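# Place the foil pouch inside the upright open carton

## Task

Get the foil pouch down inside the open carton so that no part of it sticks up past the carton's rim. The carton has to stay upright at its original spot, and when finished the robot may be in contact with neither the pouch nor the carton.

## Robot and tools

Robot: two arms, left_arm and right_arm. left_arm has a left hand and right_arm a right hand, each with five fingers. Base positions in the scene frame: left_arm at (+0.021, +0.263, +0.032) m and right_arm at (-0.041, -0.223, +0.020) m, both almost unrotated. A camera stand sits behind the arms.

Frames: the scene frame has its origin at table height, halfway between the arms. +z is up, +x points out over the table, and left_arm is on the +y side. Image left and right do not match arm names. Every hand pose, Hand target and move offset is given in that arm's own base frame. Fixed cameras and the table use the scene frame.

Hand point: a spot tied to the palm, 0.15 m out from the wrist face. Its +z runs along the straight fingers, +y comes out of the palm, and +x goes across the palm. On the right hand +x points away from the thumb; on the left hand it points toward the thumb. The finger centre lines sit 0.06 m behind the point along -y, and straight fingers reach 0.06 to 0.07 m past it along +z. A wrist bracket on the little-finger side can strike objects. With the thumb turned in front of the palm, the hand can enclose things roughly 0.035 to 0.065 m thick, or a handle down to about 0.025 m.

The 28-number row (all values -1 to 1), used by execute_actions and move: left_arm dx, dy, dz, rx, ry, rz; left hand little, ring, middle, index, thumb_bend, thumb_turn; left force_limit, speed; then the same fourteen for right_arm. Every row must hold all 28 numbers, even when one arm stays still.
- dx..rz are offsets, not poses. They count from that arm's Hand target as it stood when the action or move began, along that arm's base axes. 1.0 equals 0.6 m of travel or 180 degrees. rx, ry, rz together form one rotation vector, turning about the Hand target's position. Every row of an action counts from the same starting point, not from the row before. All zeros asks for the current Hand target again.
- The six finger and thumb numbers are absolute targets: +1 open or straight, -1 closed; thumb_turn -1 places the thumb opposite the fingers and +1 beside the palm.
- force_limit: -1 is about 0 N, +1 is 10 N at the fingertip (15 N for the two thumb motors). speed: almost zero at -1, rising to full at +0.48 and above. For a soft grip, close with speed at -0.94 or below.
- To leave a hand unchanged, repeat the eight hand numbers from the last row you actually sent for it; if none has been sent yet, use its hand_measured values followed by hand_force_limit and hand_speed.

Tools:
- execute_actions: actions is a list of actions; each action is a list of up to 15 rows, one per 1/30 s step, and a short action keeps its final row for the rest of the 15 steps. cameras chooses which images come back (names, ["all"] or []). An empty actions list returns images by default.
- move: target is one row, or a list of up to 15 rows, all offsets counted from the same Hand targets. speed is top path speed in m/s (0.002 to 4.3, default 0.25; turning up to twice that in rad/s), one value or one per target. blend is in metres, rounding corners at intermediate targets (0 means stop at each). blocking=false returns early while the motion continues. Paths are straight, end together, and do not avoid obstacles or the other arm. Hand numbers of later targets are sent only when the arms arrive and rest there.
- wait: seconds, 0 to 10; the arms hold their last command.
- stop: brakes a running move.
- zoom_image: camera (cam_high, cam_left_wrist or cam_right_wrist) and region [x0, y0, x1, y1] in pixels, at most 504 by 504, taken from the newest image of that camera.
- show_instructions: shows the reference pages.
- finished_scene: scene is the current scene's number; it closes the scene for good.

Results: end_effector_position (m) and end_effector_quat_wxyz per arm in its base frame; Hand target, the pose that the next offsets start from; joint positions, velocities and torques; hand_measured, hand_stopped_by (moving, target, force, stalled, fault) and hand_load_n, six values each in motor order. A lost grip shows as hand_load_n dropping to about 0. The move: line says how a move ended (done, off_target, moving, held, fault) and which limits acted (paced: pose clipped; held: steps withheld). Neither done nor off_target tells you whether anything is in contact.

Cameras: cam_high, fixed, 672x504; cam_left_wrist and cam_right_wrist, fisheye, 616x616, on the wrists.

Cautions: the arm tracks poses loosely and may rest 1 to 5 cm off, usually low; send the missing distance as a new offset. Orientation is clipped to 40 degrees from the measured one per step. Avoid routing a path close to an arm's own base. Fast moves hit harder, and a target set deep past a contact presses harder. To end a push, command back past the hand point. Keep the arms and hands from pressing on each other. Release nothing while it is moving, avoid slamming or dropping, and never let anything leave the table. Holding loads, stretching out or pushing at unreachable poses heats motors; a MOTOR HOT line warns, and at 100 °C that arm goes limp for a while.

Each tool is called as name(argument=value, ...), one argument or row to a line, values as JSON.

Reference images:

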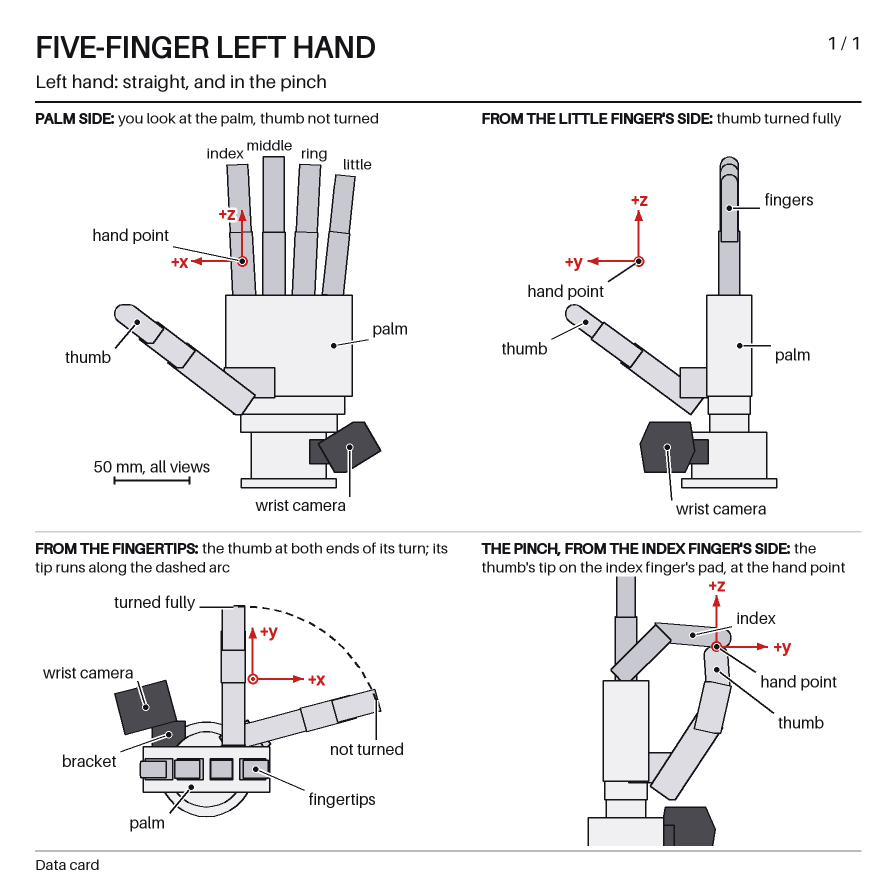

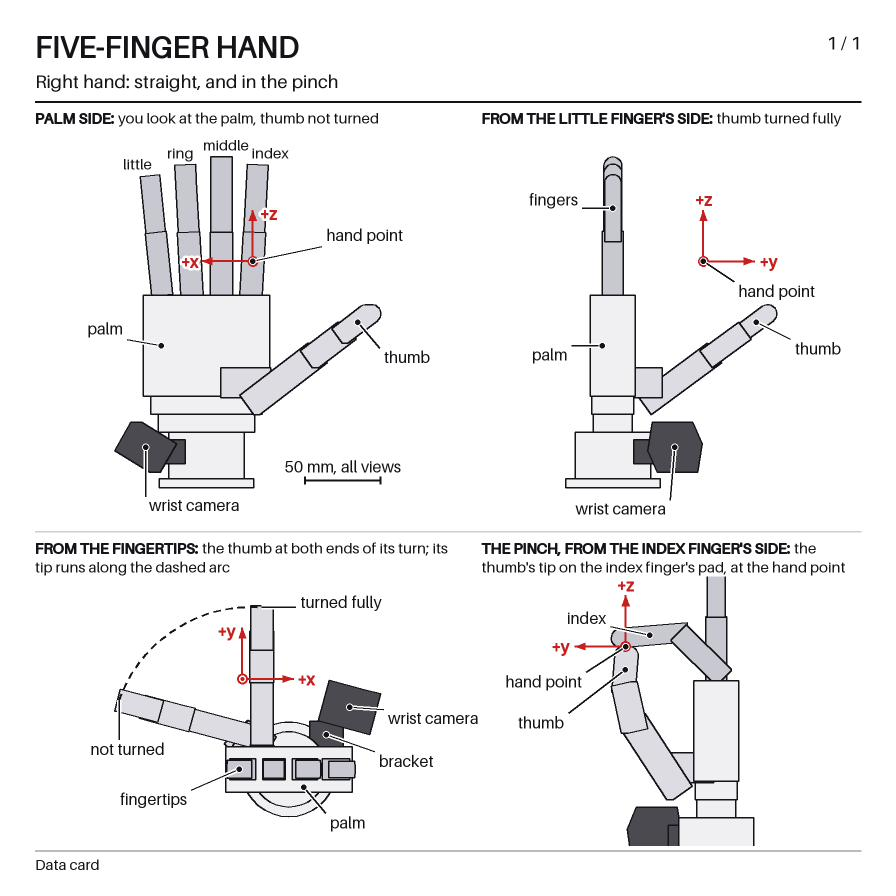

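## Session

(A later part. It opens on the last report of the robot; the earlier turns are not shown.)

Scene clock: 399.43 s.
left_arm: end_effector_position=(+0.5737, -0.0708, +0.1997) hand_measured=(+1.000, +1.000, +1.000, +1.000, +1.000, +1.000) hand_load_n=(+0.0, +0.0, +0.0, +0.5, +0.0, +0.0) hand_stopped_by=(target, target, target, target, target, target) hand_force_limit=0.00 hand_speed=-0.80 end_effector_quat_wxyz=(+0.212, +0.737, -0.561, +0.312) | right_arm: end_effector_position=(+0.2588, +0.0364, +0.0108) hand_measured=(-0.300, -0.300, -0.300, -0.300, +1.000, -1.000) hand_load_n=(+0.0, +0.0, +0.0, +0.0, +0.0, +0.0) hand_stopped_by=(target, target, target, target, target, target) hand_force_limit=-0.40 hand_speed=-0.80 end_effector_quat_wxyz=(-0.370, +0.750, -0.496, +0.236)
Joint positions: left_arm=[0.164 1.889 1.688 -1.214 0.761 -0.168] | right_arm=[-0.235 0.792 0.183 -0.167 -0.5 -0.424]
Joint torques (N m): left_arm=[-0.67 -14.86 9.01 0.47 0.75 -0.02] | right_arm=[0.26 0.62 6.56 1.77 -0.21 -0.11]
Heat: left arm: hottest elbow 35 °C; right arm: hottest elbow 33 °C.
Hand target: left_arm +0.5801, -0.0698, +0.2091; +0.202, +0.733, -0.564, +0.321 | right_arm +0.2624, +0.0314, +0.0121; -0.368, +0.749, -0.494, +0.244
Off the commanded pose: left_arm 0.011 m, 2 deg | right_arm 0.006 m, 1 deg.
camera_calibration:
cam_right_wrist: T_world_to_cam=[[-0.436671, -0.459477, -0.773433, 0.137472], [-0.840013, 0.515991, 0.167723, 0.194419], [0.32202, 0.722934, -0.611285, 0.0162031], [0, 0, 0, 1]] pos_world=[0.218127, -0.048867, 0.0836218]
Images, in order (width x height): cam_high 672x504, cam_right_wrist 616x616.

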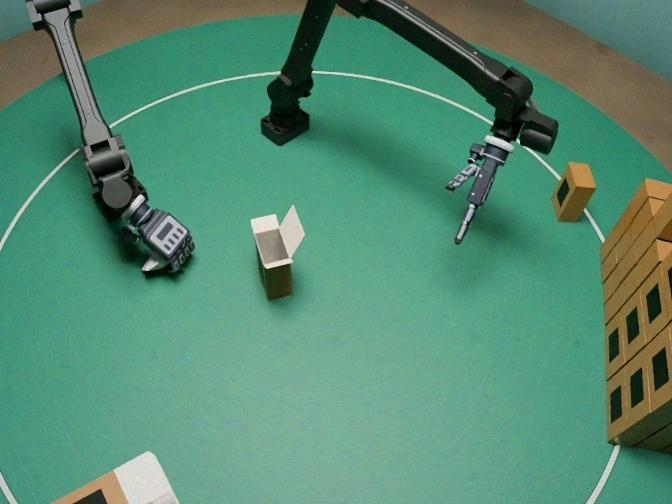

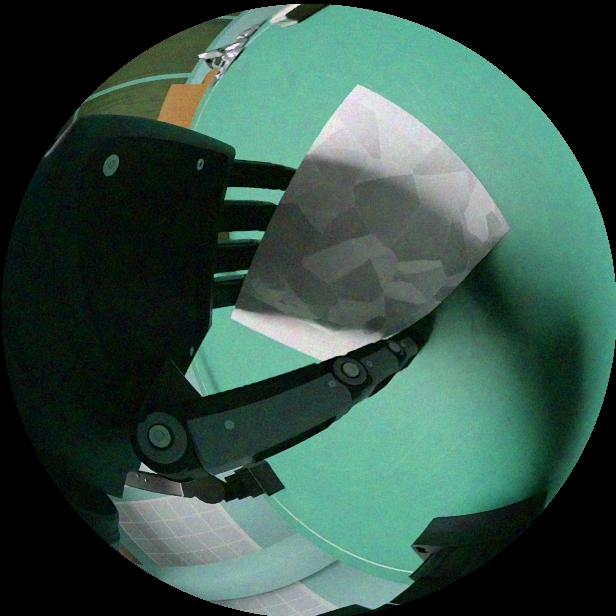

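execute_actions(
  actions=[
    [[0,0,0,0,0,0,1,1,1,1,1,1,0,-0.8,0,0,0,0,0,0,-0.3,-0.3,-0.3,-0.3,0.4,-1,-0.6,-0.8]],
  ],
  cameras=["cam_right_wrist"],
)

Scene clock: 405.17 s.
left_arm: end_effector_position=(+0.5737, -0.0708, +0.1997) hand_measured=(+1.000, +1.000, +1.000, +1.000, +1.000, +1.000) hand_load_n=(+0.0, +0.0, +0.0, +0.0, +0.0, +0.0) hand_stopped_by=(target, target, target, target, target, target) hand_force_limit=0.00 hand_speed=-0.80 end_effector_quat_wxyz=(+0.212, +0.737, -0.561, +0.312) | right_arm: end_effector_position=(+0.2588, +0.0364, +0.0108) hand_measured=(-0.300, -0.300, -0.300, -0.300, +0.400, -1.000) hand_load_n=(+0.0, +0.0, +0.0, +0.0, +0.5, +0.0) hand_stopped_by=(target, target, target, target, target, target) hand_force_limit=-0.60 hand_speed=-0.80 end_effector_quat_wxyz=(-0.370, +0.750, -0.496, +0.236)
Joint positions: left_arm=[0.164 1.889 1.688 -1.214 0.761 -0.168] | right_arm=[-0.235 0.792 0.183 -0.167 -0.5 -0.424]
Joint torques (N m): left_arm=[-0.67 -14.8 9.03 0.46 0.75 -0.02] | right_arm=[0.26 0.56 6.56 1.77 -0.21 -0.11]
Heat: left arm: hottest elbow 35 °C; right arm: hottest elbow 32 °C.
Hand target: left_arm +0.5801, -0.0698, +0.2091; +0.202, +0.733, -0.564, +0.321 | right_arm +0.2624, +0.0314, +0.0121; -0.368, +0.749, -0.494, +0.244
Off the commanded pose: left_arm 0.011 m, 2 deg | right_arm 0.006 m, 1 deg.
camera_calibration:
cam_right_wrist: T_world_to_cam=[[-0.436671, -0.459477, -0.773433, 0.137472], [-0.840013, 0.515991, 0.167723, 0.194419], [0.32202, 0.722934, -0.611285, 0.0162031], [0, 0, 0, 1]] pos_world=[0.218127, -0.048867, 0.0836218]
Images, in order (width x height): cam_right_wrist 616x616.

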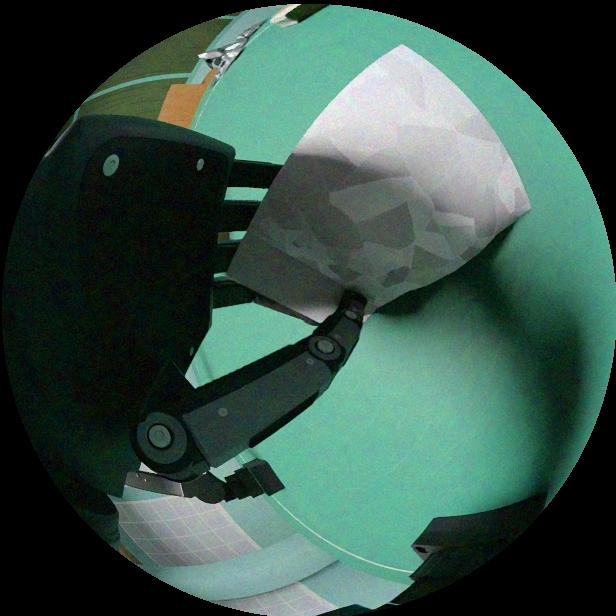

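zoom_image(
  camera="cam_right_wrist",
  region=[200, 200, 460, 400],
)

Scaled by 1.938 from the camera's 616x616 image, which has a finer 880x880 frame.

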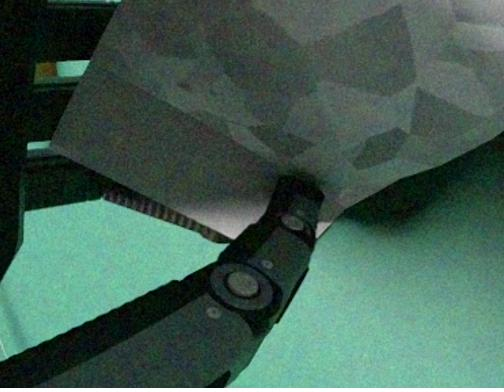

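execute_actions(
  actions=[
    [[0,0,0,0,0,0,1,1,1,1,1,1,0,-0.8,0,0,0,0,0,0,-0.3,-0.3,-0.3,-0.3,-0.2,-1,-0.5,-0.8]],
  ],
  cameras=["cam_right_wrist"],
)

zoom_image(
  camera="cam_right_wrist",
  region=[200, 150, 460, 400],
)

Scene clock: 409.47 s.
left_arm: end_effector_position=(+0.5737, -0.0708, +0.1997) hand_measured=(+1.000, +1.000, +1.000, +1.000, +1.000, +1.000) hand_load_n=(+0.0, +0.0, +0.0, +0.0, +0.0, +0.0) hand_stopped_by=(target, target, target, target, target, target) hand_force_limit=0.00 hand_speed=-0.80 end_effector_quat_wxyz=(+0.212, +0.737, -0.561, +0.312) | right_arm: end_effector_position=(+0.2588, +0.0364, +0.0108) hand_measured=(-0.300, -0.300, -0.300, -0.300, +0.328, -1.000) hand_load_n=(+0.0, +0.0, +4.0, +0.0, +4.0, +0.5) hand_stopped_by=(target, target, target, target, force, target) hand_force_limit=-0.50 hand_speed=-0.80 end_effector_quat_wxyz=(-0.370, +0.750, -0.496, +0.236)
Joint positions: left_arm=[0.164 1.889 1.688 -1.214 0.761 -0.168] | right_arm=[-0.235 0.792 0.183 -0.167 -0.5 -0.424]
Joint torques (N m): left_arm=[-0.73 -14.8 9.02 0.46 0.75 -0.02] | right_arm=[0.32 0.62 6.56 1.77 -0.22 -0.11]
Heat: left arm: hottest elbow 35 °C; right arm: hottest elbow 32 °C.
Hand target: left_arm +0.5801, -0.0698, +0.2091; +0.202, +0.733, -0.564, +0.321 | right_arm +0.2624, +0.0314, +0.0121; -0.368, +0.749, -0.494, +0.244
Off the commanded pose: left_arm 0.011 m, 2 deg | right_arm 0.006 m, 1 deg.
camera_calibration:
cam_right_wrist: T_world_to_cam=[[-0.436671, -0.459477, -0.773433, 0.137472], [-0.840013, 0.515991, 0.167723, 0.194419], [0.32202, 0.722934, -0.611285, 0.0162031], [0, 0, 0, 1]] pos_world=[0.218127, -0.048867, 0.0836218]
Images, in order (width x height): cam_right_wrist 616x616.

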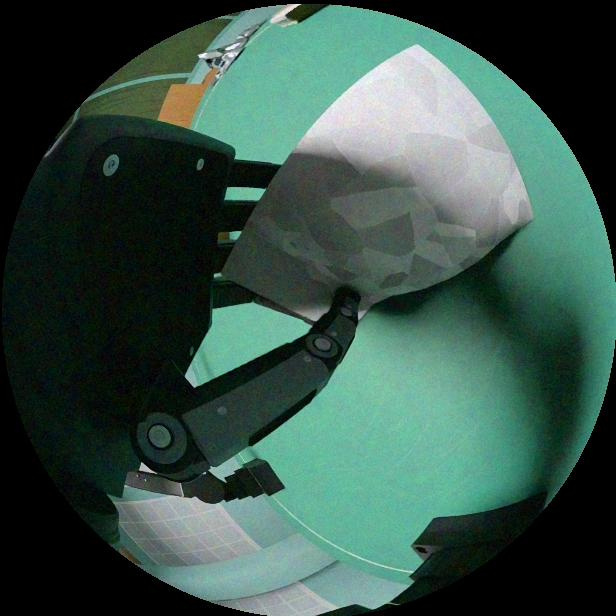

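Scaled by 1.938 from the camera's 616x616 image, which has a finer 880x880 frame.

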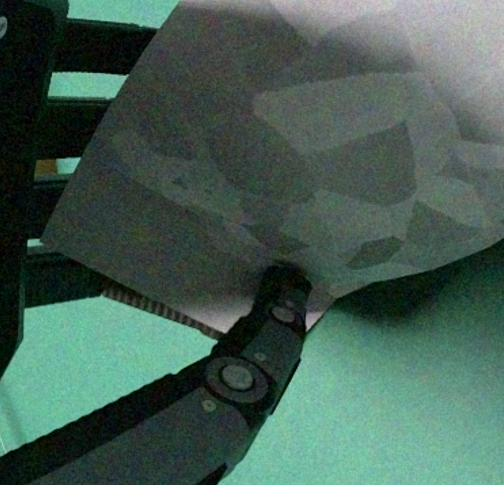

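move(
  target=[0,0,0,0,0,0,1,1,1,1,1,1,0,-0.8,0,0,0.18,0,0,0,-0.3,-0.3,-0.3,-0.3,-0.2,-1,-0.5,-0.8],
  speed=0.06,
  cameras=["cam_right_wrist","cam_high"],
)

zoom_image(
  camera="cam_high",
  region=[80, 150, 300, 310],
)

Scene clock: 413.80 s.
left_arm: end_effector_position=(+0.5737, -0.0708, +0.1997) hand_measured=(+1.000, +1.000, +1.000, +1.000, +1.000, +1.000) hand_load_n=(+0.0, +0.0, +0.0, +0.0, +0.0, +0.0) hand_stopped_by=(target, target, target, target, target, target) hand_force_limit=0.00 hand_speed=-0.80 end_effector_quat_wxyz=(+0.212, +0.737, -0.561, +0.312) | right_arm: end_effector_position=(+0.2468, +0.0380, +0.0898) hand_measured=(-0.300, -0.300, -0.300, -0.300, +0.328, -1.000) hand_load_n=(+0.0, +0.0, +2.0, +0.0, +1.5, +0.5) hand_stopped_by=(target, target, target, target, force, target) hand_force_limit=-0.50 hand_speed=-0.80 end_effector_quat_wxyz=(-0.359, +0.753, -0.507, +0.216)
Joint positions: left_arm=[0.164 1.889 1.688 -1.214 0.761 -0.168] | right_arm=[-0.235 0.581 0.369 -0.615 -0.493 -0.424]
Joint torques (N m): left_arm=[-0.67 -14.8 9.02 0.47 0.75 -0.02] | right_arm=[0.56 0.15 11.33 1.21 -0.41 -0.08]
Heat: left arm: hottest elbow 35 °C; right arm: hottest elbow 33 °C.
Hand target: left_arm +0.5801, -0.0698, +0.2091; +0.202, +0.733, -0.564, +0.321 | right_arm +0.2624, +0.0314, +0.1200; -0.367, +0.749, -0.494, +0.243
Off the commanded pose: left_arm 0.011 m, 2 deg | right_arm 0.035 m, 4 deg.
move: off_target (left_arm, right_arm)
camera_calibration:
cam_right_wrist: T_world_to_cam=[[-0.477704, -0.452099, -0.753263, 0.202019], [-0.827641, 0.519154, 0.213283, 0.162967], [0.294635, 0.725318, -0.622177, 0.074848], [0, 0, 0, 1]] pos_world=[0.20933, -0.0475608, 0.163984]
Images, in order (width x height): cam_high 672x504, cam_right_wrist 616x616.

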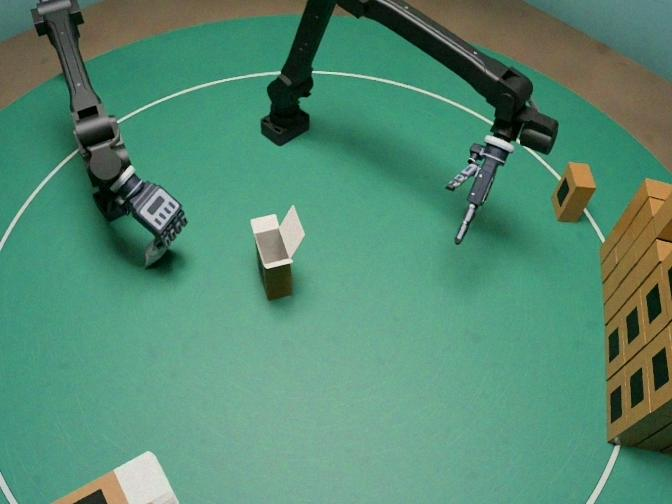

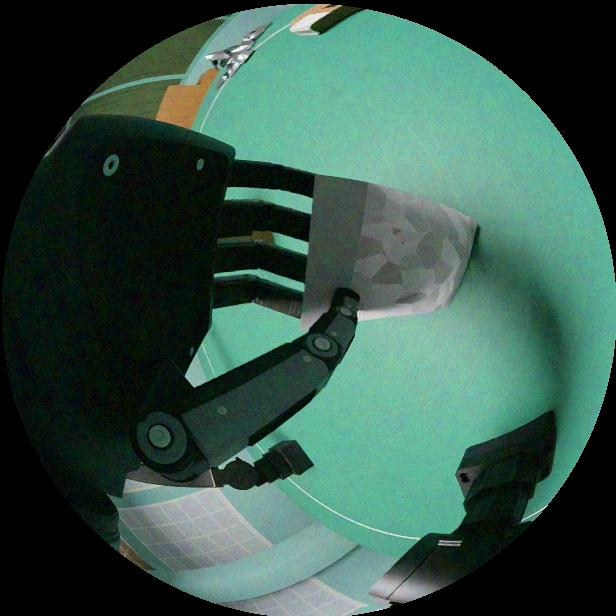

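Scaled by 2.291 from the camera's 672x504 image, which has a finer 960x720 frame.

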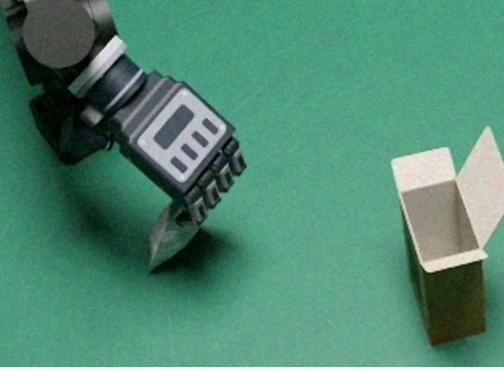

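execute_actions(
  actions=[
    [[0,0,0,0,0,0,1,1,1,1,1,1,0,-0.8,0,0,0,0,0,0,-0.3,-0.3,-0.3,-0.3,-0.25,-1,-0.4,-0.88]],
  ],
  cameras=["cam_right_wrist"],
)

Scene clock: 446.07 s.
left_arm: end_effector_position=(+0.5737, -0.0708, +0.1997) hand_measured=(+1.000, +1.000, +1.000, +1.000, +1.000, +1.000) hand_load_n=(+0.0, +0.0, +0.0, +0.0, -0.5, +0.0) hand_stopped_by=(target, target, target, target, target, target) hand_force_limit=0.00 hand_speed=-0.80 end_effector_quat_wxyz=(+0.212, +0.737, -0.561, +0.312) | right_arm: end_effector_position=(+0.2468, +0.0380, +0.0899) hand_measured=(-0.300, -0.300, -0.300, -0.300, +0.316, -1.000) hand_load_n=(+0.0, +0.0, +3.5, +0.0, +4.5, +0.5) hand_stopped_by=(target, target, target, target, force, target) hand_force_limit=-0.40 hand_speed=-0.88 end_effector_quat_wxyz=(-0.359, +0.753, -0.507, +0.216)
Joint positions: left_arm=[0.164 1.889 1.688 -1.214 0.761 -0.168] | right_arm=[-0.235 0.581 0.369 -0.615 -0.493 -0.424]
Joint torques (N m): left_arm=[-0.67 -14.8 9.03 0.47 0.75 -0.02] | right_arm=[0.5 0.38 11.33 1.13 -0.41 -0.09]
Heat: left arm: hottest elbow 35 °C; right arm: hottest elbow 34 °C.
Hand target: left_arm +0.5801, -0.0698, +0.2091; +0.202, +0.733, -0.564, +0.321 | right_arm +0.2624, +0.0314, +0.1201; -0.368, +0.749, -0.494, +0.244
Off the commanded pose: left_arm 0.011 m, 2 deg | right_arm 0.035 m, 4 deg.
camera_calibration:
cam_right_wrist: T_world_to_cam=[[-0.477329, -0.452158, -0.753466, 0.202046], [-0.827854, 0.518908, 0.213056, 0.163016], [0.294644, 0.725457, -0.62201, 0.0748871], [0, 0, 0, 1]] pos_world=[0.209331, -0.0475613, 0.164083]
Images, in order (width x height): cam_right_wrist 616x616.

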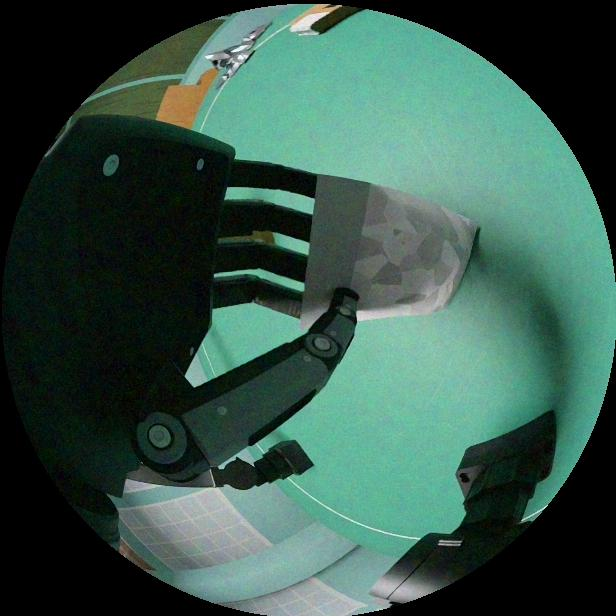

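move(
  target=[
    [0,0,0,0,0,0,1,1,1,1,1,1,0,-0.8,0,0,0.2,0,0,0,-0.3,-0.3,-0.3,-0.3,-0.25,-1,-0.4,-0.88],
    [0,0,0,0,0,0,1,1,1,1,1,1,0,-0.8,0.24,0.20,0.30,0.086,-0.0876,0.2343,-0.3,-0.3,-0.3,-0.3,-0.25,-1,-0.4,-0.88],
  ],
  speed=0.12,
  blend=[0.05,0],
  cameras=["cam_right_wrist","cam_high"],
)

Scene clock: 458.83 s.
left_arm: end_effector_position=(+0.5737, -0.0708, +0.1997) hand_measured=(+1.000, +1.000, +1.000, +1.000, +1.000, +1.000) hand_load_n=(+0.0, +0.0, +0.0, +0.0, +0.0, +0.0) hand_stopped_by=(target, target, target, target, target, target) hand_force_limit=0.00 hand_speed=-0.80 end_effector_quat_wxyz=(+0.212, +0.737, -0.561, +0.312) | right_arm: end_effector_position=(+0.3901, +0.1454, +0.2714) hand_measured=(-0.300, -0.300, -0.300, -0.300, +0.316, -1.000) hand_load_n=(+0.0, +0.0, +3.5, +0.0, +4.0, +0.5) hand_stopped_by=(target, target, target, target, force, target) hand_force_limit=-0.40 hand_speed=-0.88 end_effector_quat_wxyz=(-0.581, +0.782, -0.203, +0.098)
Joint positions: left_arm=[0.164 1.889 1.688 -1.214 0.761 -0.168] | right_arm=[-0.061 1.137 0.959 -0.56 -1.099 -0.593]
Joint torques (N m): left_arm=[-0.67 -14.8 9.02 0.47 0.75 -0.02] | right_arm=[2.37 -5.54 11.37 2.06 -0.73 -0.14]
Heat: left arm: hottest elbow 35 °C; right arm: hottest elbow 35 °C.
Hand target: left_arm +0.5801, -0.0698, +0.2091; +0.202, +0.733, -0.564, +0.321 | right_arm +0.4064, +0.1515, +0.2999; -0.588, +0.781, -0.167, +0.127
Off the commanded pose: left_arm 0.011 m, 2 deg | right_arm 0.034 m, 5 deg.
move: off_target (left_arm, right_arm)
camera_calibration:
cam_right_wrist: T_world_to_cam=[[0.0398318, -0.333484, -0.941914, 0.287929], [-0.984202, -0.175845, 0.0206377, 0.401449], [-0.172513, 0.926211, -0.335219, 0.142867], [0, 0, 0, 1]] pos_world=[0.408285, 0.034287, 0.310811]
Images, in order (width x height): cam_high 672x504, cam_right_wrist 616x616.

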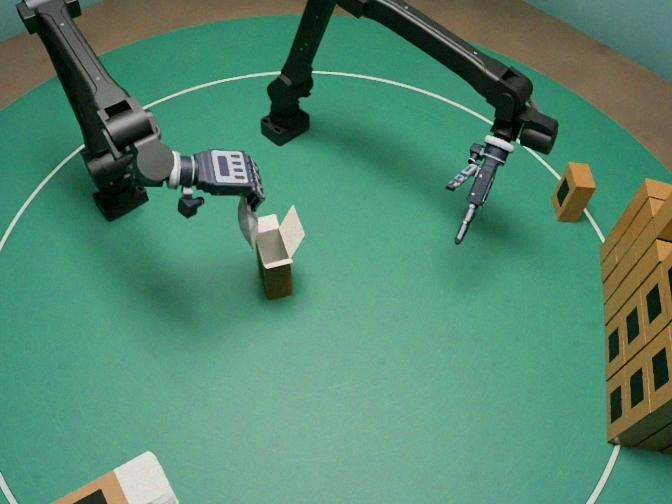

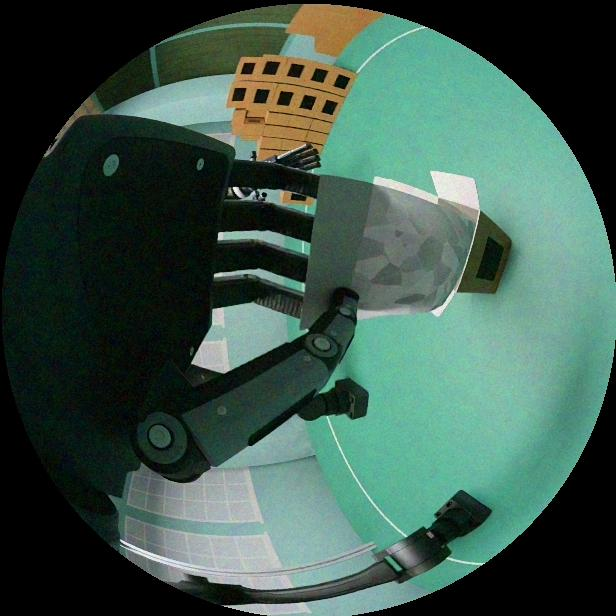

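move(
  target=[0,0,0,0,0,0,1,1,1,1,1,1,0,-0.8,0.0487,0.0568,0.0,-0.0057,-0.0127,0,-0.3,-0.3,-0.3,-0.3,-0.25,-1,-0.4,-0.88],
  speed=0.08,
  cameras=["cam_right_wrist","cam_high"],
)

zoom_image(
  camera="cam_high",
  region=[200, 150, 340, 310],
)

zoom_image(
  camera="cam_right_wrist",
  region=[290, 140, 550, 360],
)

Scene clock: 467.87 s.
left_arm: end_effector_position=(+0.5737, -0.0708, +0.1997) hand_measured=(+1.000, +1.000, +1.000, +1.000, +1.000, +1.000) hand_load_n=(+0.0, +0.0, +0.0, +0.0, +0.0, +0.0) hand_stopped_by=(target, target, target, target, target, target) hand_force_limit=0.00 hand_speed=-0.80 end_effector_quat_wxyz=(+0.212, +0.737, -0.561, +0.312) | right_arm: end_effector_position=(+0.4198, +0.1771, +0.2691) hand_measured=(-0.300, -0.300, -0.300, -0.300, +0.316, -1.000) hand_load_n=(+0.0, +0.0, +3.5, +0.0, +4.5, +0.5) hand_stopped_by=(target, target, target, target, force, target) hand_force_limit=-0.40 hand_speed=-0.88 end_effector_quat_wxyz=(-0.575, +0.790, -0.176, +0.122)
Joint positions: left_arm=[0.164 1.889 1.688 -1.214 0.761 -0.168] | right_arm=[0.035 1.194 0.989 -0.424 -1.017 -0.544]
Joint torques (N m): left_arm=[-0.73 -14.8 9.03 0.47 0.76 -0.02] | right_arm=[2.32 -6.36 11.49 2.26 -0.43 0.21]
Heat: left arm: hottest elbow 35 °C; right arm: hottest elbow 36 °C.
Hand target: left_arm +0.5801, -0.0698, +0.2091; +0.202, +0.733, -0.564, +0.321 | right_arm +0.4356, +0.1855, +0.3000; -0.584, +0.784, -0.154, +0.144
Off the commanded pose: left_arm 0.011 m, 2 deg | right_arm 0.036 m, 4 deg.
move: off_target (left_arm, right_arm)
camera_calibration:
cam_right_wrist: T_world_to_cam=[[0.106361, -0.364392, -0.925152, 0.268103], [-0.980601, -0.192508, -0.0369124, 0.453274], [-0.164648, 0.911131, -0.377798, 0.128723], [0, 0, 0, 1]] pos_world=[0.437159, 0.0676703, 0.313399]
Images, in order (width x height): cam_high 672x504, cam_right_wrist 616x616.

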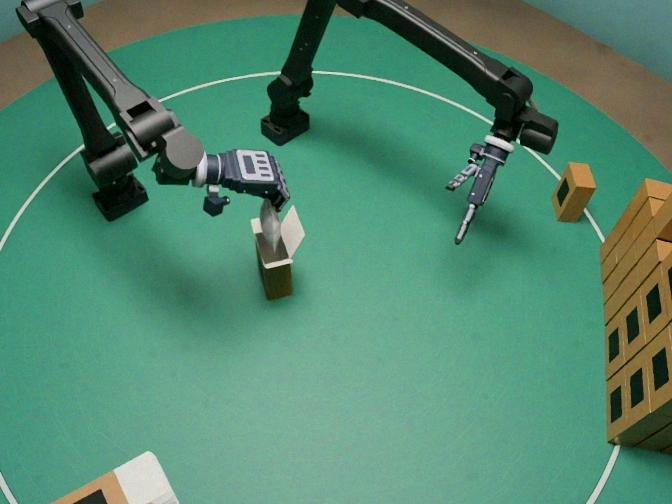

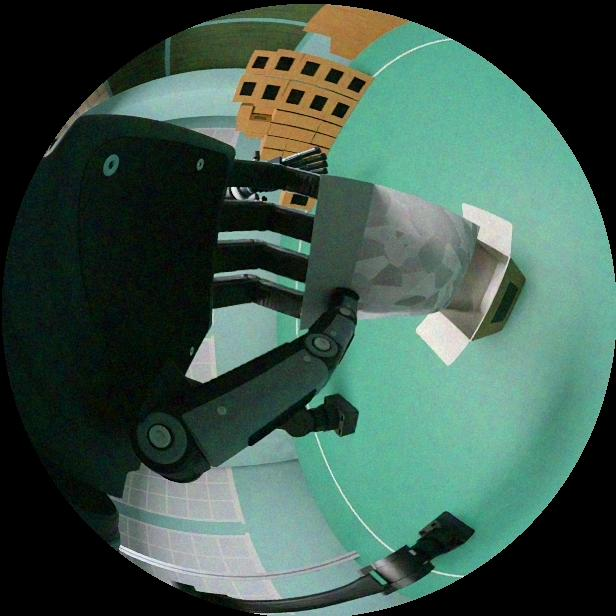

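Scaled by 3.150 from the camera's 672x504 image, which has a finer 960x720 frame.

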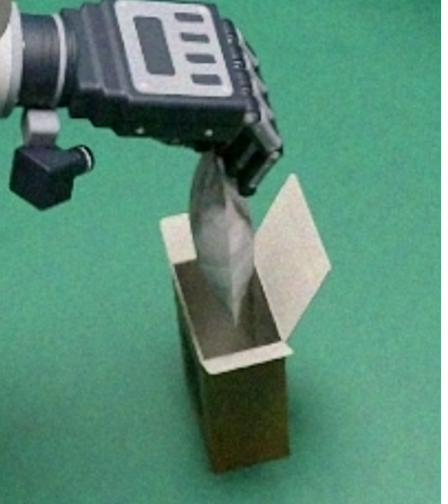

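Scaled by 1.938 from the camera's 616x616 image, which has a finer 880x880 frame.

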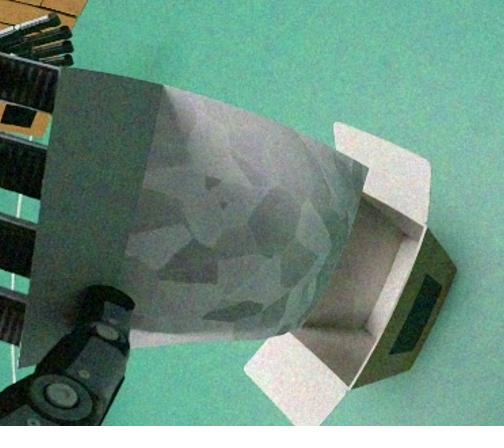

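move(
  target=[0,0,0,0,0,0,1,1,1,1,1,1,0,-0.8,0.002,0.0,0.0,0.014,0.031,0,-0.3,-0.3,-0.3,-0.3,-0.25,-1,-0.4,-0.88],
  speed=0.08,
  cameras=["cam_right_wrist"],
)

zoom_image(
  camera="cam_right_wrist",
  region=[290, 140, 550, 360],
)

Scene clock: 477.33 s.
left_arm: end_effector_position=(+0.5737, -0.0708, +0.1997) hand_measured=(+1.000, +1.000, +1.000, +1.000, +1.000, +1.000) hand_load_n=(+0.0, +0.0, +0.0, +0.0, +0.0, +0.0) hand_stopped_by=(target, target, target, target, target, target) hand_force_limit=0.00 hand_speed=-0.80 end_effector_quat_wxyz=(+0.212, +0.737, -0.561, +0.312) | right_arm: end_effector_position=(+0.4240, +0.1827, +0.2711) hand_measured=(-0.300, -0.300, -0.300, -0.300, +0.316, -1.000) hand_load_n=(+0.0, +0.0, +3.5, +0.0, +4.5, +1.0) hand_stopped_by=(target, target, target, target, force, target) hand_force_limit=-0.40 hand_speed=-0.88 end_effector_quat_wxyz=(-0.585, +0.782, -0.197, +0.088)
Joint positions: left_arm=[0.164 1.889 1.688 -1.214 0.761 -0.168] | right_arm=[0.035 1.234 1.016 -0.426 -1.048 -0.479]
Joint torques (N m): left_arm=[-0.73 -14.8 9.03 0.47 0.75 -0.02] | right_arm=[1.38 -6.95 11.48 1.17 -0.65 0.21]
Heat: left arm: hottest elbow 35 °C; right arm: hottest elbow 38 °C.
Hand target: left_arm +0.5801, -0.0698, +0.2091; +0.202, +0.733, -0.564, +0.321 | right_arm +0.4368, +0.1855, +0.2999; -0.593, +0.777, -0.186, +0.102
Off the commanded pose: left_arm 0.011 m, 2 deg | right_arm 0.032 m, 2 deg.
move: off_target (left_arm, right_arm)
camera_calibration:
cam_right_wrist: T_world_to_cam=[[0.0410731, -0.323732, -0.945257, 0.297355], [-0.979998, -0.197427, 0.0250322, 0.442422], [-0.194723, 0.925322, -0.325366, 0.121054], [0, 0, 0, 1]] pos_world=[0.444931, 0.071595, 0.309389]
Images, in order (width x height): cam_right_wrist 616x616.

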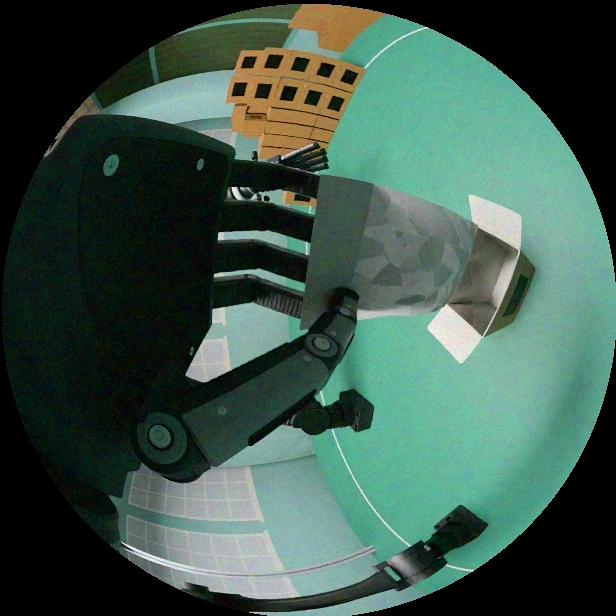

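Scaled by 1.938 from the camera's 616x616 image, which has a finer 880x880 frame.

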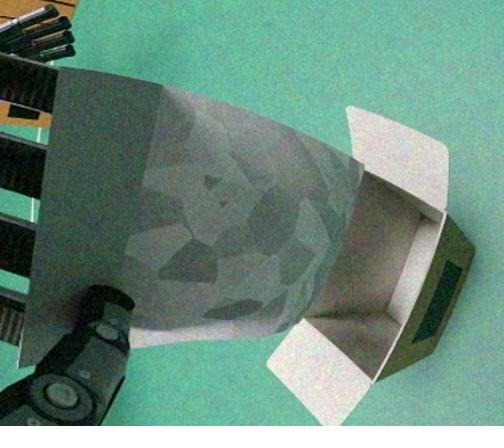

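move(
  target=[
    [0,0,0,0,0,0,1,1,1,1,1,1,0,-0.8,-0.0085,-0.0065,-0.02,0,0,0,-0.3,-0.3,-0.3,-0.3,-0.25,-1,-0.4,-0.88],
    [0,0,0,0,0,0,1,1,1,1,1,1,0,-0.8,-0.0085,-0.0065,-0.06,0,0,0,-0.3,-0.3,-0.3,-0.3,-0.25,-1,-0.4,-0.88],
  ],
  speed=0.05,
  cameras=["cam_right_wrist","cam_high"],
)

zoom_image(
  camera="cam_right_wrist",
  region=[290, 140, 550, 360],
)

zoom_image(
  camera="cam_high",
  region=[200, 150, 340, 310],
)

Scene clock: 486.50 s.
left_arm: end_effector_position=(+0.5737, -0.0708, +0.1997) hand_measured=(+1.000, +1.000, +1.000, +1.000, +1.000, +1.000) hand_load_n=(+0.0, +0.0, +0.0, +0.0, +0.0, +0.0) hand_stopped_by=(target, target, target, target, target, target) hand_force_limit=0.00 hand_speed=-0.80 end_effector_quat_wxyz=(+0.212, +0.737, -0.561, +0.312) | right_arm: end_effector_position=(+0.4258, +0.1835, +0.2562) hand_measured=(-0.300, -0.300, -0.300, -0.300, +0.316, -1.000) hand_load_n=(+0.0, +0.0, +3.5, +0.0, +4.5, +1.0) hand_stopped_by=(target, target, target, target, force, target) hand_force_limit=-0.40 hand_speed=-0.88 end_effector_quat_wxyz=(-0.588, +0.780, -0.192, +0.091)
Joint positions: left_arm=[0.164 1.889 1.688 -1.214 0.761 -0.168] | right_arm=[0.035 1.248 0.983 -0.367 -1.055 -0.478]
Joint torques (N m): left_arm=[-0.73 -14.86 9.02 0.46 0.75 -0.02] | right_arm=[0.73 -7.24 7.88 2.21 -0.63 0.09]
Heat: left arm: hottest elbow 35 °C; right arm: hottest elbow 39 °C.
Hand target: left_arm +0.5801, -0.0698, +0.2091; +0.202, +0.733, -0.564, +0.321 | right_arm +0.4317, +0.1816, +0.2640; -0.593, +0.777, -0.186, +0.102
Off the commanded pose: left_arm 0.011 m, 2 deg | right_arm 0.010 m, 2 deg.
move: off_target (left_arm)
camera_calibration:
cam_right_wrist: T_world_to_cam=[[0.0532893, -0.31875, -0.94634, 0.277526], [-0.979095, -0.202971, 0.0132315, 0.448391], [-0.196297, 0.925852, -0.322903, 0.115756], [0, 0, 0, 1]] pos_world=[0.446951, 0.0722989, 0.294079]
Images, in order (width x height): cam_high 672x504, cam_right_wrist 616x616.

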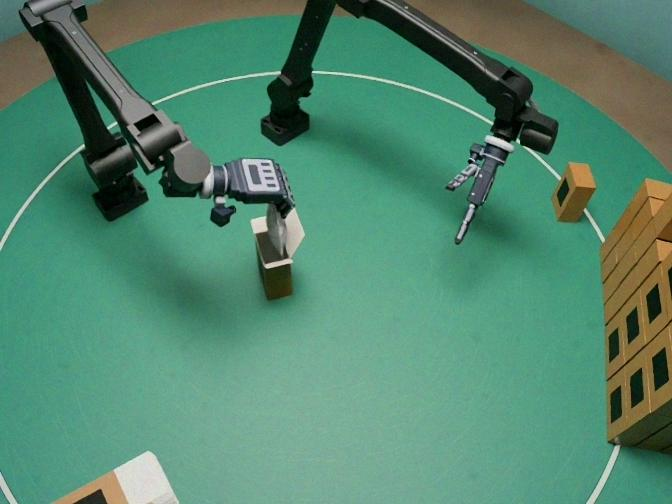

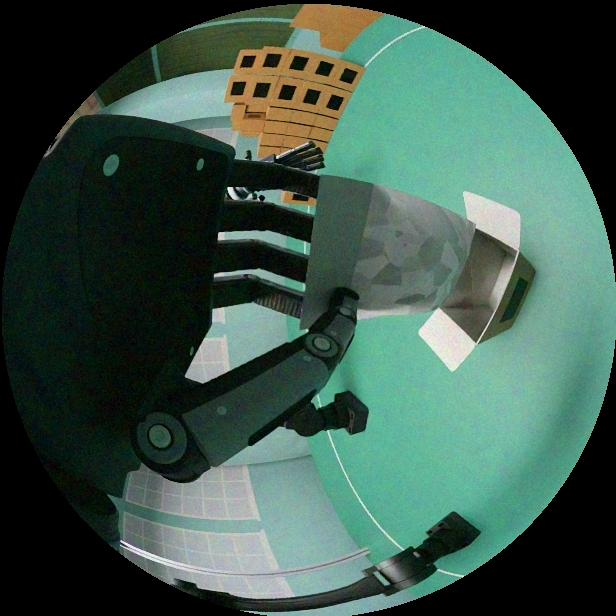

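Scaled by 1.938 from the camera's 616x616 image, which has a finer 880x880 frame.

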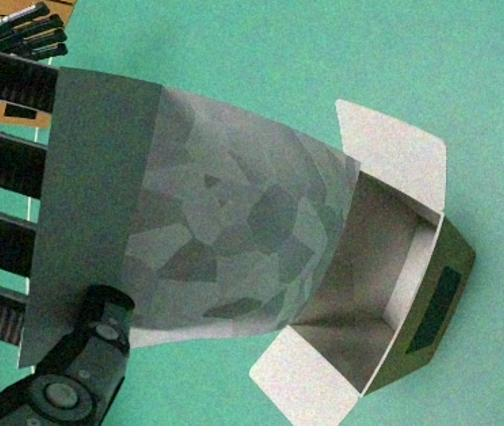

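Scaled by 3.150 from the camera's 672x504 image, which has a finer 960x720 frame.

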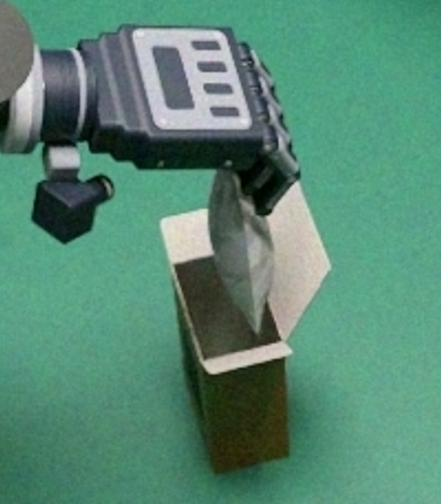

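move(
  target=[0,0,0,0,0,0,1,1,1,1,1,1,0,-0.8,-0.018,-0.0193,0,0,0,0,-0.3,-0.3,-0.3,-0.3,-0.25,-1,-0.4,-0.88],
  speed=0.06,
  cameras=["cam_high","cam_right_wrist"],
)

Scene clock: 498.70 s.
left_arm: end_effector_position=(+0.5737, -0.0708, +0.1997) hand_measured=(+1.000, +1.000, +1.000, +1.000, +1.000, +1.000) hand_load_n=(+0.0, +0.0, +0.0, +0.0, -0.5, +0.0) hand_stopped_by=(target, target, target, target, target, target) hand_force_limit=0.00 hand_speed=-0.80 end_effector_quat_wxyz=(+0.212, +0.737, -0.561, +0.312) | right_arm: end_effector_position=(+0.4189, +0.1767, +0.2528) hand_measured=(-0.300, -0.300, -0.300, -0.300, +0.316, -1.000) hand_load_n=(+0.0, +0.0, +3.5, +0.0, +4.5, +0.5) hand_stopped_by=(target, target, target, target, force, target) hand_force_limit=-0.40 hand_speed=-0.88 end_effector_quat_wxyz=(-0.591, +0.778, -0.194, +0.086)
Joint positions: left_arm=[0.164 1.889 1.688 -1.214 0.761 -0.168] | right_arm=[0.016 1.237 0.965 -0.379 -1.078 -0.491]
Joint torques (N m): left_arm=[-0.67 -14.8 9.02 0.47 0.76 -0.02] | right_arm=[0.09 -8.29 7.82 1.11 -0.67 -0.13]
Heat: left arm: hottest elbow 36 °C; right arm: hottest elbow 38 °C.
Hand target: left_arm +0.5801, -0.0698, +0.2091; +0.202, +0.733, -0.564, +0.321 | right_arm +0.4210, +0.1700, +0.2639; -0.593, +0.777, -0.186, +0.102
Off the commanded pose: left_arm 0.011 m, 2 deg | right_arm 0.013 m, 2 deg.
move: off_target (left_arm, right_arm)
camera_calibration:
cam_right_wrist: T_world_to_cam=[[0.0460957, -0.310966, -0.949303, 0.274943], [-0.978466, -0.205458, 0.0197908, 0.438728], [-0.201196, 0.927948, -0.31374, 0.119009], [0, 0, 0, 1]] pos_world=[0.440551, 0.0652043, 0.289659]
Images, in order (width x height): cam_high 672x504, cam_right_wrist 616x616.

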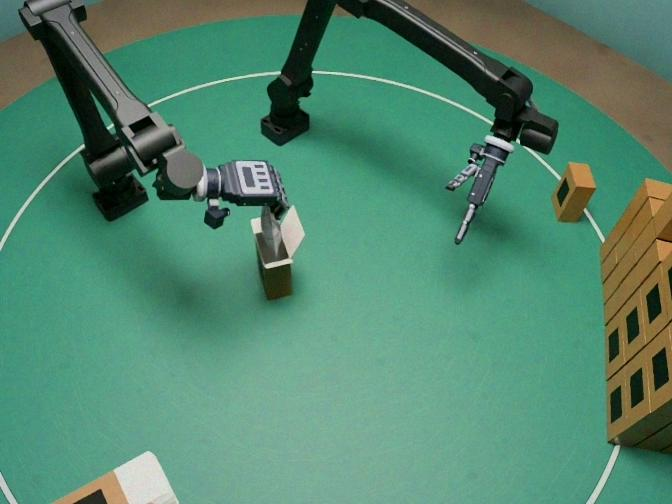

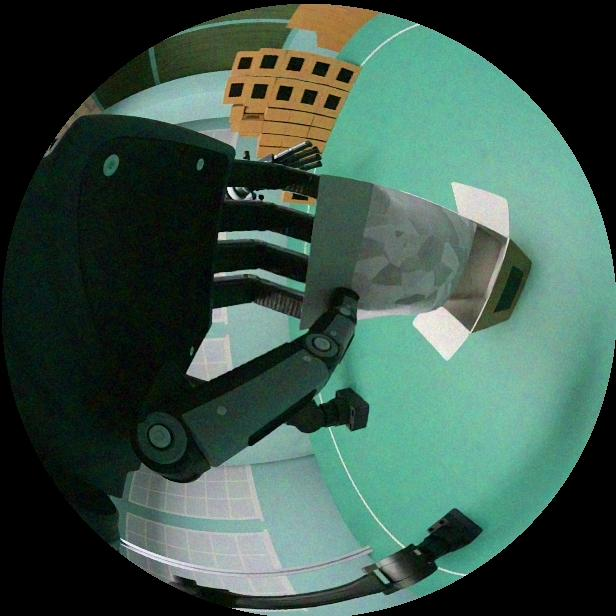

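zoom_image(
  camera="cam_right_wrist",
  region=[400, 160, 560, 380],
)

zoom_image(
  camera="cam_high",
  region=[220, 180, 330, 310],
)

Scaled by 2.291 from the camera's 616x616 image, which has a finer 880x880 frame.

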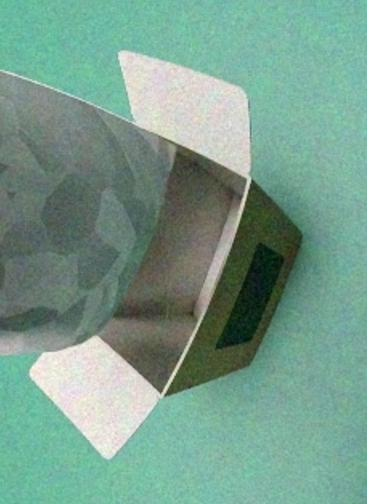

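Scaled by 3.877 from the camera's 672x504 image, which has a finer 960x720 frame.

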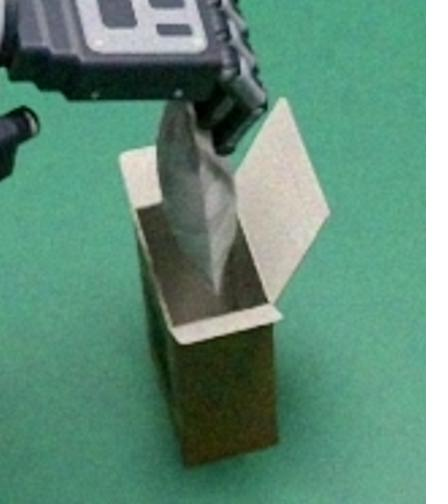

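move(
  target=[0,0,0,0,0,0,1,1,1,1,1,1,0,-0.8,0,0,-0.065,0,0,0,-0.3,-0.3,-0.3,-0.3,-0.25,-1,-0.4,-0.88],
  speed=0.05,
  cameras=["cam_high","cam_right_wrist"],
)

Scene clock: 508.07 s.
left_arm: end_effector_position=(+0.5737, -0.0708, +0.1997) hand_measured=(+1.000, +1.000, +1.000, +1.000, +1.000, +1.000) hand_load_n=(+0.0, +0.0, +0.0, +0.0, +0.0, +0.0) hand_stopped_by=(target, target, target, target, target, target) hand_force_limit=0.00 hand_speed=-0.80 end_effector_quat_wxyz=(+0.212, +0.737, -0.561, +0.312) | right_arm: end_effector_position=(+0.4141, +0.1770, +0.2284) hand_measured=(-0.300, -0.300, -0.300, -0.300, +0.316, -1.000) hand_load_n=(+0.0, +0.0, +3.5, +0.0, +3.5, +1.0) hand_stopped_by=(target, target, target, target, force, target) hand_force_limit=-0.40 hand_speed=-0.88 end_effector_quat_wxyz=(-0.594, +0.777, -0.187, +0.091)
Joint positions: left_arm=[0.164 1.889 1.688 -1.214 0.761 -0.168] | right_arm=[0.016 1.241 0.896 -0.29 -1.083 -0.494]
Joint torques (N m): left_arm=[-0.73 -14.86 9.03 0.46 0.75 -0.02] | right_arm=[0.03 -5.89 6.98 2.02 -0.48 -0.13]
Heat: left arm: hottest elbow 36 °C; right arm: hottest elbow 37 °C.
Hand target: left_arm +0.5801, -0.0698, +0.2091; +0.202, +0.733, -0.564, +0.321 | right_arm +0.4209, +0.1701, +0.2249; -0.593, +0.777, -0.186, +0.102
Off the commanded pose: left_arm 0.011 m, 2 deg | right_arm 0.010 m, 1 deg.
move: off_target (left_arm)
camera_calibration:
cam_right_wrist: T_world_to_cam=[[0.0649845, -0.308435, -0.949023, 0.243759], [-0.977689, -0.210054, 0.0013208, 0.439286], [-0.199754, 0.927763, -0.315204, 0.109781], [0, 0, 0, 1]] pos_world=[0.435574, 0.0656066, 0.265356]
Images, in order (width x height): cam_high 672x504, cam_right_wrist 616x616.

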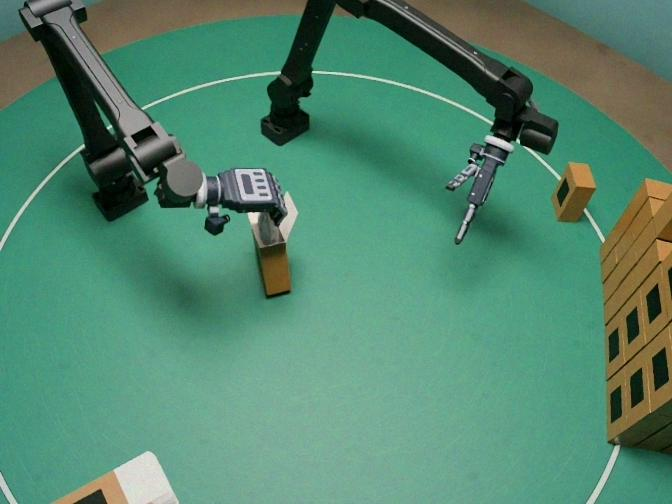

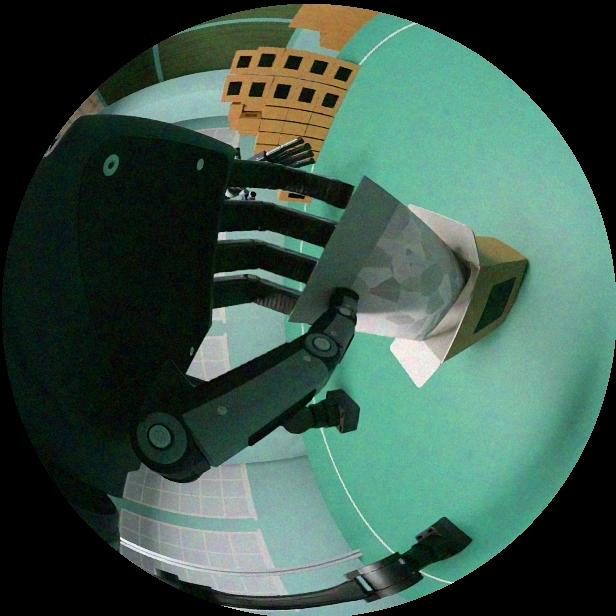

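zoom_image(
  camera="cam_right_wrist",
  region=[300, 160, 560, 400],
)

zoom_image(
  camera="cam_high",
  region=[220, 180, 330, 310],
)

Scaled by 1.938 from the camera's 616x616 image, which has a finer 880x880 frame.

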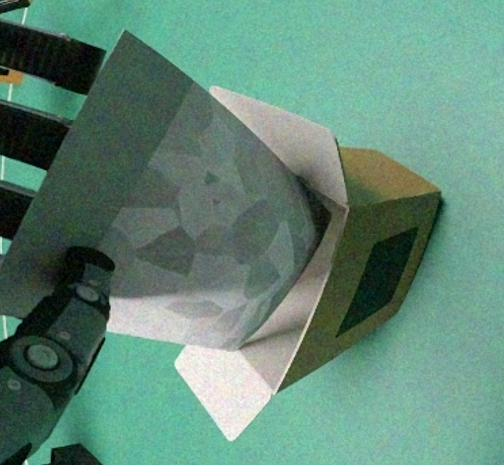

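Scaled by 3.877 from the camera's 672x504 image, which has a finer 960x720 frame.

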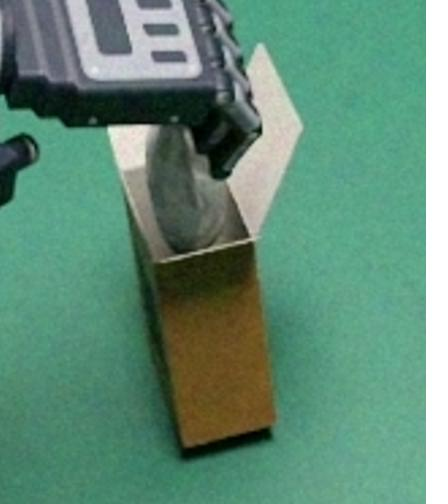

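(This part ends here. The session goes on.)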